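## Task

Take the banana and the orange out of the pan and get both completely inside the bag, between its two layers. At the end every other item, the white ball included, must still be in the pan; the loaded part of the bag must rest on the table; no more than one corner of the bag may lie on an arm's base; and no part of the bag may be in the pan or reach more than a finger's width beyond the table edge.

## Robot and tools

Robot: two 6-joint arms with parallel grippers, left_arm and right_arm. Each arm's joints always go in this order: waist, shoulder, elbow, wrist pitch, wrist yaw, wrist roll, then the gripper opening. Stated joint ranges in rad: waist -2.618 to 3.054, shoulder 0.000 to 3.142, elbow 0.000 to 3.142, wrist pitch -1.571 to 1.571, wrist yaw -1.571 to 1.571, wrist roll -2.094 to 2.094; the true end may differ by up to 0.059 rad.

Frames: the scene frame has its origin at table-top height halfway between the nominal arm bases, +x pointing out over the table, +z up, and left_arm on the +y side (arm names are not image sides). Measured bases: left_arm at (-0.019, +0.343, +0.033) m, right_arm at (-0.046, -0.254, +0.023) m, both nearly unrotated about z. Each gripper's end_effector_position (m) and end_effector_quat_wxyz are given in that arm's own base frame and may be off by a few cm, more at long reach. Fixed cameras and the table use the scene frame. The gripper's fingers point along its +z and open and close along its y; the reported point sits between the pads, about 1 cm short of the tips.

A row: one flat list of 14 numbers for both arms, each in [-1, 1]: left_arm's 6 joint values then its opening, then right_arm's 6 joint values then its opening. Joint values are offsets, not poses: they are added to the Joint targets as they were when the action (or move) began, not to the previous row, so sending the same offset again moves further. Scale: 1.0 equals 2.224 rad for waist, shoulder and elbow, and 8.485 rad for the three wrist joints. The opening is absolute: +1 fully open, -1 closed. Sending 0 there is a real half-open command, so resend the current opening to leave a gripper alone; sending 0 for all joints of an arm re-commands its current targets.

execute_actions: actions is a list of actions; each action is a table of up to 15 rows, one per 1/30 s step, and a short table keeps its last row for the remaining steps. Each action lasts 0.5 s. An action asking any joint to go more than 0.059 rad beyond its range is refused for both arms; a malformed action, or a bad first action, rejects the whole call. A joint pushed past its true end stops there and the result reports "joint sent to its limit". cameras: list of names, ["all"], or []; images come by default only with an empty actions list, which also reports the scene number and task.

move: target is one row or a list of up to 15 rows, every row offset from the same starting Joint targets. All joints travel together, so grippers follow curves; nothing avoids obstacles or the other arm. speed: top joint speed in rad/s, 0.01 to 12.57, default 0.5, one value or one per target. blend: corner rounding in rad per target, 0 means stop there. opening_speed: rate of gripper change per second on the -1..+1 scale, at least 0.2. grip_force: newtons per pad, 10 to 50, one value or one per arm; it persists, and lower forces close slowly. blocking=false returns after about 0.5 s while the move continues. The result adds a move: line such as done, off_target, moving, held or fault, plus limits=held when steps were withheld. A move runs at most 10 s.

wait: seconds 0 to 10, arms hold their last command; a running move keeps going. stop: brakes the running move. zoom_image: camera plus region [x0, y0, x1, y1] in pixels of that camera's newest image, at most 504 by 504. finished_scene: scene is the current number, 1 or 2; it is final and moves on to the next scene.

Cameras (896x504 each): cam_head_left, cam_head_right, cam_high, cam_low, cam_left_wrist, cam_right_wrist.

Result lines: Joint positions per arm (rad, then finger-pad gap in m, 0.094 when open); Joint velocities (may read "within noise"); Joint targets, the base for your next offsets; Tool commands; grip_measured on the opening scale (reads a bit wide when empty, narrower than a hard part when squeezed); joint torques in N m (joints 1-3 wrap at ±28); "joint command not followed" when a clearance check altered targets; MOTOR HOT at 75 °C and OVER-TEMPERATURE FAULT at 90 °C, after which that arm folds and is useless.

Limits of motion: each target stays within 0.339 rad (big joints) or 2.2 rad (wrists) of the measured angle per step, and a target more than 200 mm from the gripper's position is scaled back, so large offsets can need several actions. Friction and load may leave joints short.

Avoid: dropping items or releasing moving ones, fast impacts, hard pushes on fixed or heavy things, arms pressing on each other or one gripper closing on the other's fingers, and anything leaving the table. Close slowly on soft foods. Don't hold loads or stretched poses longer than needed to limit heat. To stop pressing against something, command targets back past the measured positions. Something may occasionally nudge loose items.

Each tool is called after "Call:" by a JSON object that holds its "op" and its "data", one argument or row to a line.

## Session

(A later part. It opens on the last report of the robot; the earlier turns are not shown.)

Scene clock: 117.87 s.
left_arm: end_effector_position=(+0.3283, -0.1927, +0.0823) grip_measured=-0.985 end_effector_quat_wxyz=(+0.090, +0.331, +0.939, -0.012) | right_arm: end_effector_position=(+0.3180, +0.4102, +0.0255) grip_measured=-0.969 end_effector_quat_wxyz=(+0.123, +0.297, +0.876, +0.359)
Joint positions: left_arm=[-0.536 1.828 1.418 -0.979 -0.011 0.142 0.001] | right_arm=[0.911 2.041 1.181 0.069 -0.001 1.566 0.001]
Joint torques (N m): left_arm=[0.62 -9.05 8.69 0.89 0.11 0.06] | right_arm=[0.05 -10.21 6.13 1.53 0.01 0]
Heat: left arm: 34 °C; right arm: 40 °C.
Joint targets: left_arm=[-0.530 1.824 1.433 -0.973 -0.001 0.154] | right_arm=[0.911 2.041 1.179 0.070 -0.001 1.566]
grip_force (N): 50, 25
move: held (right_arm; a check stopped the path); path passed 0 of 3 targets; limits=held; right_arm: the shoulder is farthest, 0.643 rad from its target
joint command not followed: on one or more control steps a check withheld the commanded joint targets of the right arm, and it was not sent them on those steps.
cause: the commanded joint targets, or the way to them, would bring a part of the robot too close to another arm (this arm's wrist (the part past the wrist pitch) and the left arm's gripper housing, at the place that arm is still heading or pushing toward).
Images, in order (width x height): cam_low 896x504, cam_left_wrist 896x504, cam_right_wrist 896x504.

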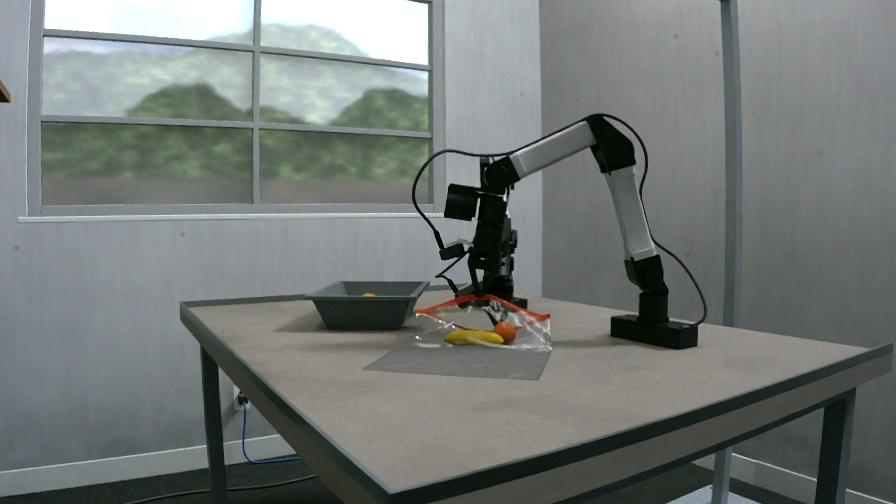

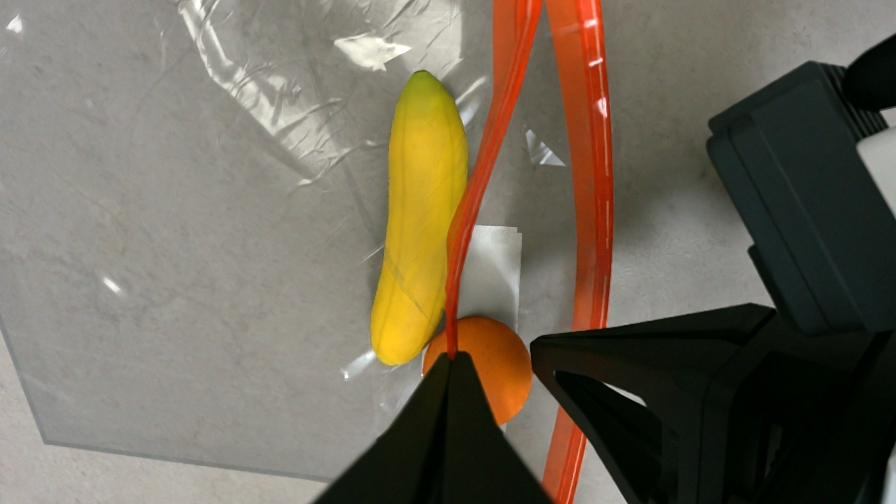

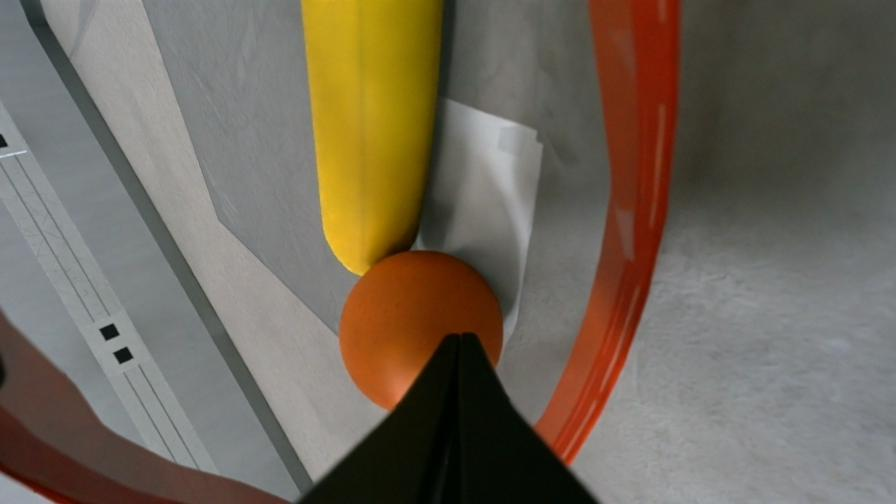

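Call:
{"op": "move", "data": {
  "target": [
    [0,0,0,0,0,0,-1,0,-0.0775,-0.0378,-0.0096,0,0,-0.97],
    [0,0,0,0,0,0,-1,0,-0.2888,-0.1124,-0.0454,0,0,-0.97],
    [-0.0585,-0.0088,-0.0109,0.0005,0,-0.0153,-1,-0.4096,-0.3288,-0.1124,-0.0454,0,0,-0.97]
  ],
  "speed": [0.4,0.8,0.9],
  "blend": [0.06,0.1,0],
  "cameras": ["cam_left_wrist","cam_low","cam_high","cam_head_left"]
}}

Call:
{"op": "zoom_image", "data": {
  "camera": "cam_low",
  "region": [360, 220, 600, 400]
}}

Call:
{"op": "zoom_image", "data": {
  "camera": "cam_high",
  "region": [330, 80, 580, 260]
}}

Scene clock: 120.93 s.
left_arm: end_effector_position=(+0.3029, -0.2306, +0.0823) grip_measured=-0.985 end_effector_quat_wxyz=(+0.088, +0.337, +0.937, -0.022) | right_arm: end_effector_position=(+0.3939, +0.0022, +0.1657) grip_measured=-0.969 end_effector_quat_wxyz=(+0.291, +0.641, +0.648, +0.293)
Joint positions: left_arm=[-0.656 1.828 1.418 -0.979 -0.011 0.036 0.001] | right_arm=[0.004 1.336 0.933 -0.317 -0.003 1.566 0.001]
Joint torques (N m): left_arm=[-0.17 -10.61 6.38 0.94 0.11 -0.14] | right_arm=[-0.42 -7.42 6.99 1.58 -0.03 0]
Heat: left arm: 34 °C; right arm: 40 °C.
Joint targets: left_arm=[-0.661 1.804 1.409 -0.969 -0.001 0.024] | right_arm=[0.000 1.309 0.929 -0.315 -0.001 1.566]
grip_force (N): 50, 25
move: done
Images, in order (width x height): cam_head_left 896x504, cam_high 896x504, cam_low 896x504, cam_left_wrist 896x504.

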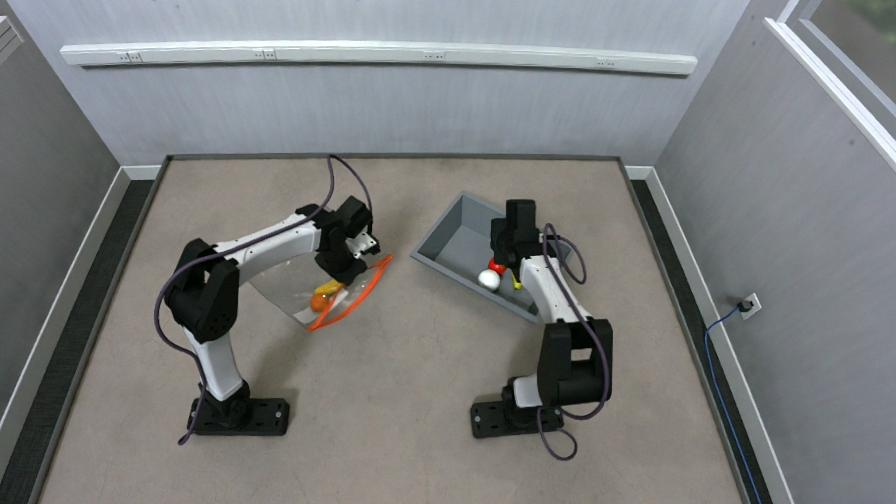

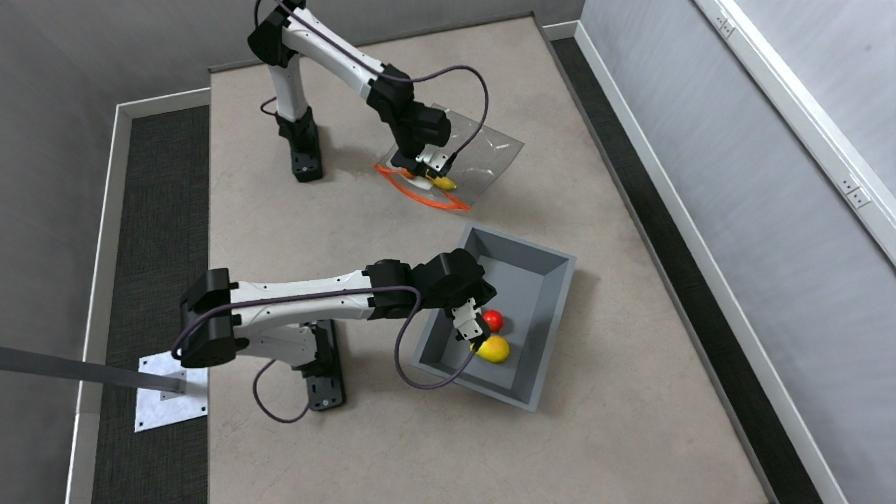

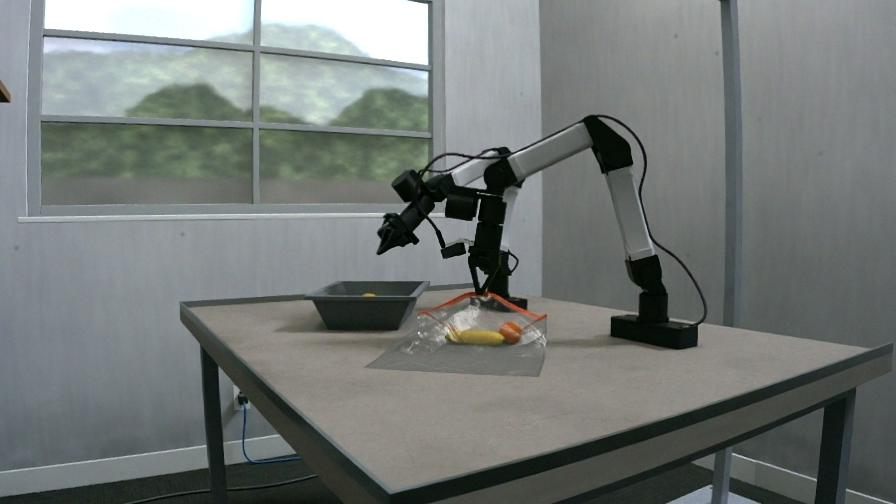

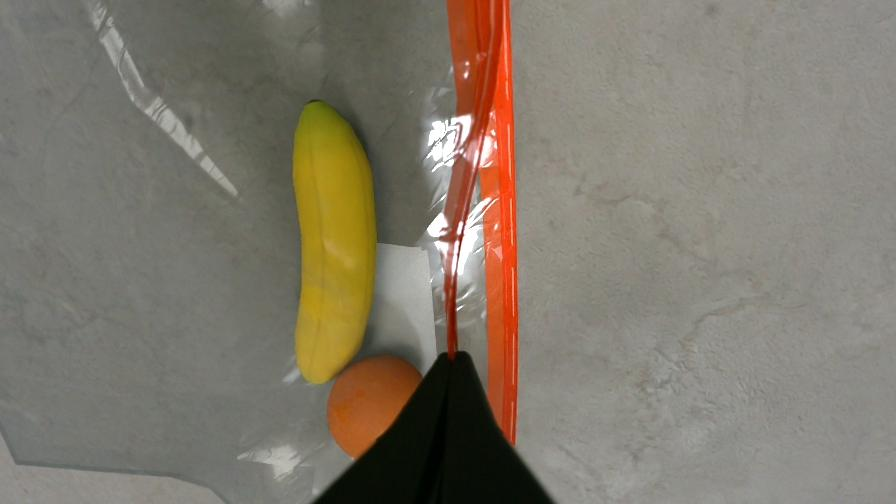

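Scaled by 2.100 from the camera's 896x504 image, which has a finer 1280x720 frame.

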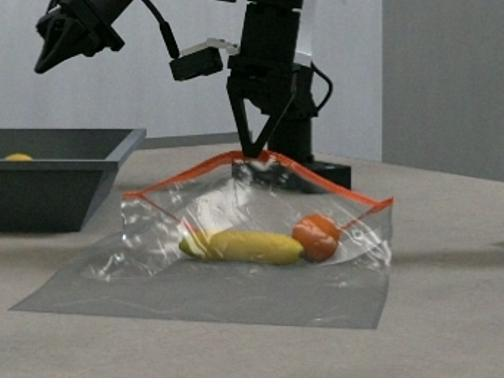

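Scaled by 2.016 from the camera's 896x504 image, which has a finer 1280x720 frame.

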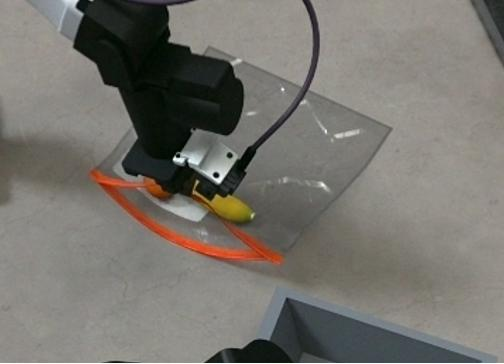

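Call:
{"op": "move", "data": {
  "target": [
    [-0.0355,0,0,0,0,-0.0093,-1,0,0,0,0,0,0,-0.97],
    [-0.0355,0.0544,-0.1308,0.0484,0,-0.0093,-1,0,0,0,0,0,0,-0.97]
  ],
  "speed": [0.4,0.3],
  "blend": [0.03,0],
  "cameras": ["cam_left_wrist","cam_low","cam_high"]
}}

Call:
{"op": "zoom_image", "data": {
  "camera": "cam_high",
  "region": [330, 80, 580, 260]
}}

Call:
{"op": "zoom_image", "data": {
  "camera": "cam_low",
  "region": [360, 220, 600, 400]
}}

Scene clock: 123.53 s.
left_arm: end_effector_position=(+0.2792, -0.2532, -0.0104) grip_measured=-0.985 end_effector_quat_wxyz=(+0.101, +0.339, +0.935, -0.037) | right_arm: end_effector_position=(+0.3939, +0.0022, +0.1657) grip_measured=-0.969 end_effector_quat_wxyz=(+0.291, +0.641, +0.648, +0.293)
Joint positions: left_arm=[-0.741 1.91 1.126 -0.571 -0.01 -0.044 0.001] | right_arm=[0.004 1.336 0.933 -0.317 -0.003 1.566 0.001]
Joint torques (N m): left_arm=[0.32 -7.61 5.65 1.05 0.09 -0.15] | right_arm=[-0.36 -7.42 6.99 1.61 0.02 0]
Heat: left arm: 34 °C; right arm: 40 °C.
Joint targets: left_arm=[-0.739 1.925 1.117 -0.558 -0.001 -0.055] | right_arm=[0.000 1.309 0.929 -0.315 -0.001 1.566]
grip_force (N): 50, 25
move: done
Images, in order (width x height): cam_high 896x504, cam_low 896x504, cam_left_wrist 896x504.

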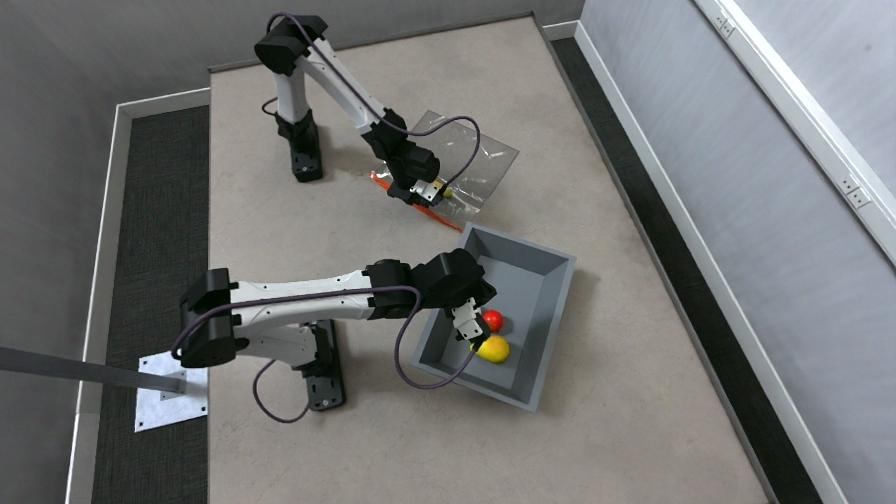

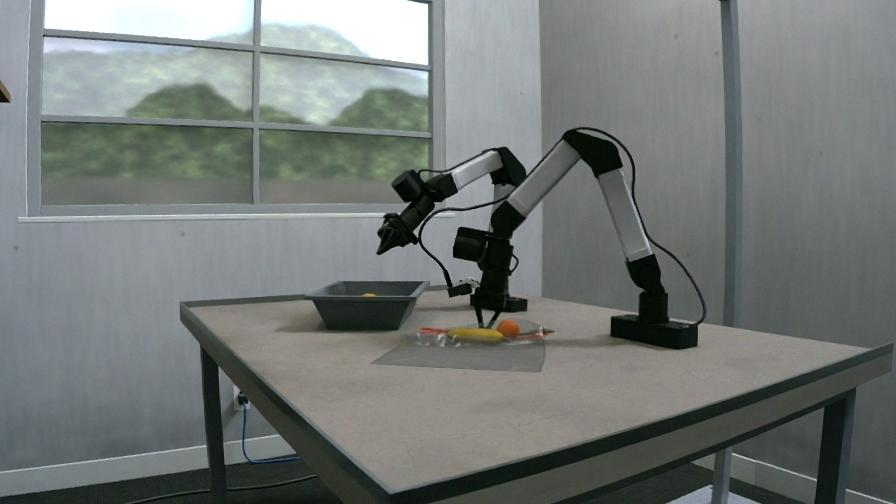

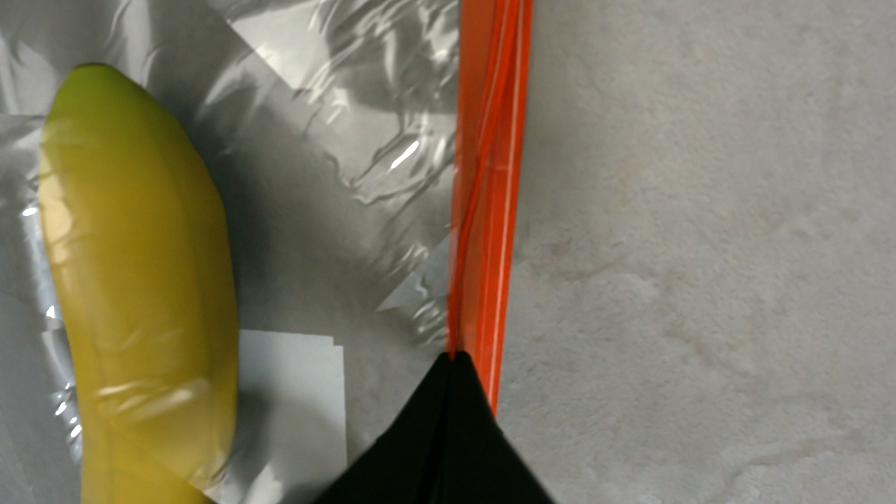

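Scaled by 2.016 from the camera's 896x504 image, which has a finer 1280x720 frame.

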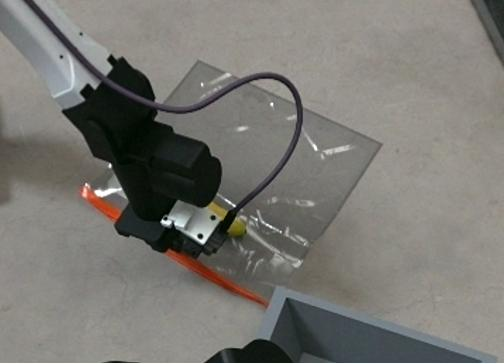

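Scaled by 2.100 from the camera's 896x504 image, which has a finer 1280x720 frame.

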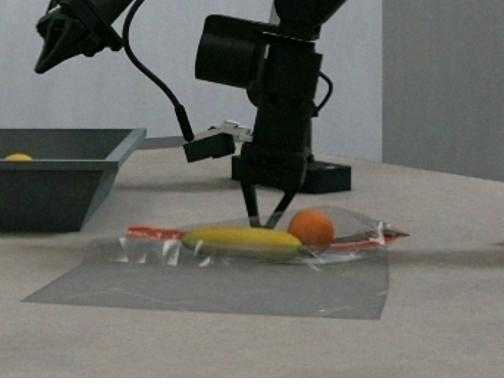

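Call:
{"op": "move", "data": {
  "target": [
    [0,0,0,0,0,0,-0.4,0,0,0,0,0,0,-0.97],
    [0,-0.0544,0.1308,-0.0484,0,0,-0.4,0,0,0,0,0,0,-0.97],
    [0,-0.12,0.15,-0.06,0,0,-0.4,0,0,0,0,0,0,-0.97]
  ],
  "speed": [0.3,0.3,0.6],
  "opening_speed": 0.8,
  "blend": [0,0.05,0],
  "cameras": ["cam_left_wrist","cam_low","cam_high"]
}}

Call:
{"op": "zoom_image", "data": {
  "camera": "cam_high",
  "region": [330, 80, 580, 260]
}}

Call:
{"op": "zoom_image", "data": {
  "camera": "cam_low",
  "region": [360, 220, 600, 400]
}}

Scene clock: 127.13 s.
left_arm: end_effector_position=(+0.2731, -0.2476, +0.1447) grip_measured=-0.402 end_effector_quat_wxyz=(+0.139, +0.337, +0.930, -0.052) | right_arm: end_effector_position=(+0.3939, +0.0022, +0.1657) grip_measured=-0.969 end_effector_quat_wxyz=(+0.291, +0.641, +0.648, +0.293)
Joint positions: left_arm=[-0.741 1.66 1.441 -1.054 -0.01 -0.044 0.028] | right_arm=[0.004 1.336 0.933 -0.317 -0.003 1.566 0.001]
Joint torques (N m): left_arm=[0.34 -7.65 8.57 0.95 0.1 -0.14] | right_arm=[-0.36 -7.45 6.99 1.61 0.03 0]
Heat: left arm: 34 °C; right arm: 39 °C.
Joint targets: left_arm=[-0.739 1.658 1.451 -1.067 -0.001 -0.055] | right_arm=[0.000 1.309 0.929 -0.315 -0.001 1.566]
grip_force (N): 50, 25
move: done
Images, in order (width x height): cam_high 896x504, cam_low 896x504, cam_left_wrist 896x504.

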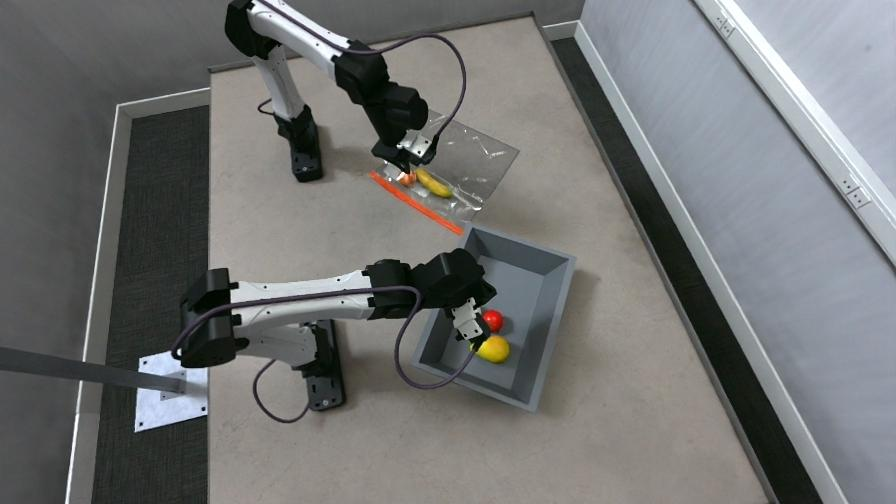

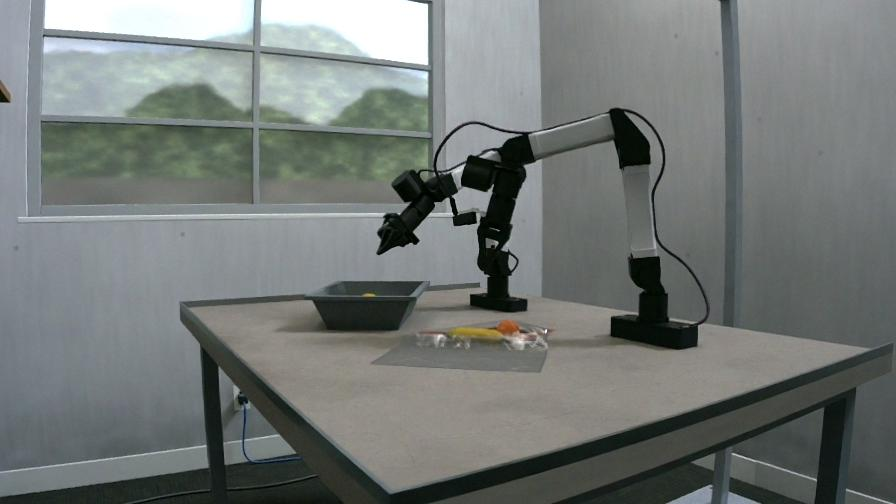

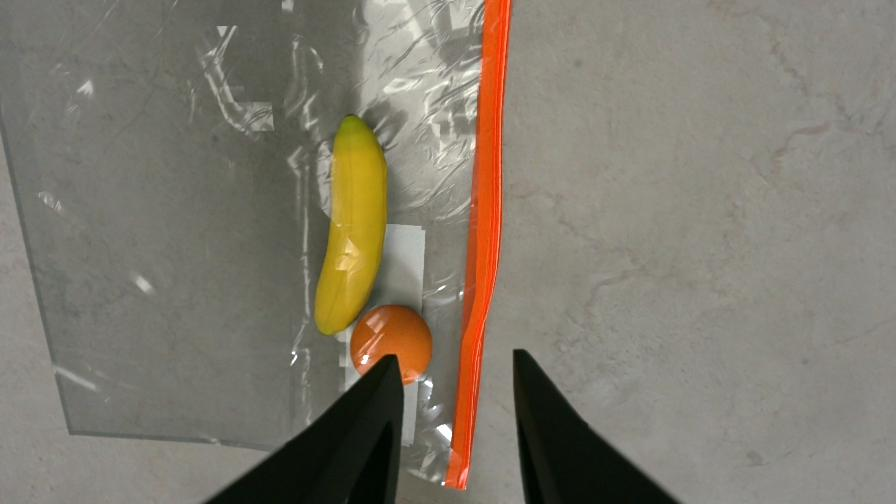

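Scaled by 2.016 from the camera's 896x504 image, which has a finer 1280x720 frame.

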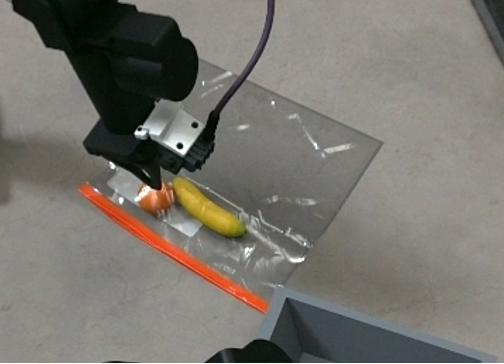

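Scaled by 2.100 from the camera's 896x504 image, which has a finer 1280x720 frame.

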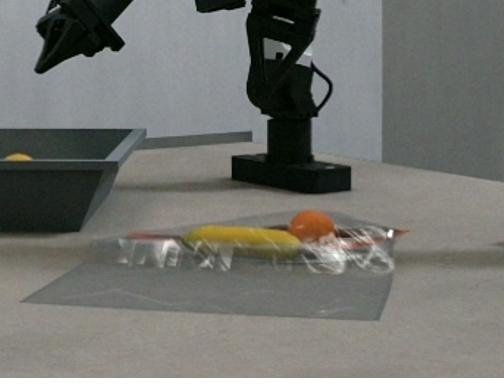

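Call:
{"op": "finished_scene", "data": {
  "scene": 2
}}

The scene is finished: the task was done.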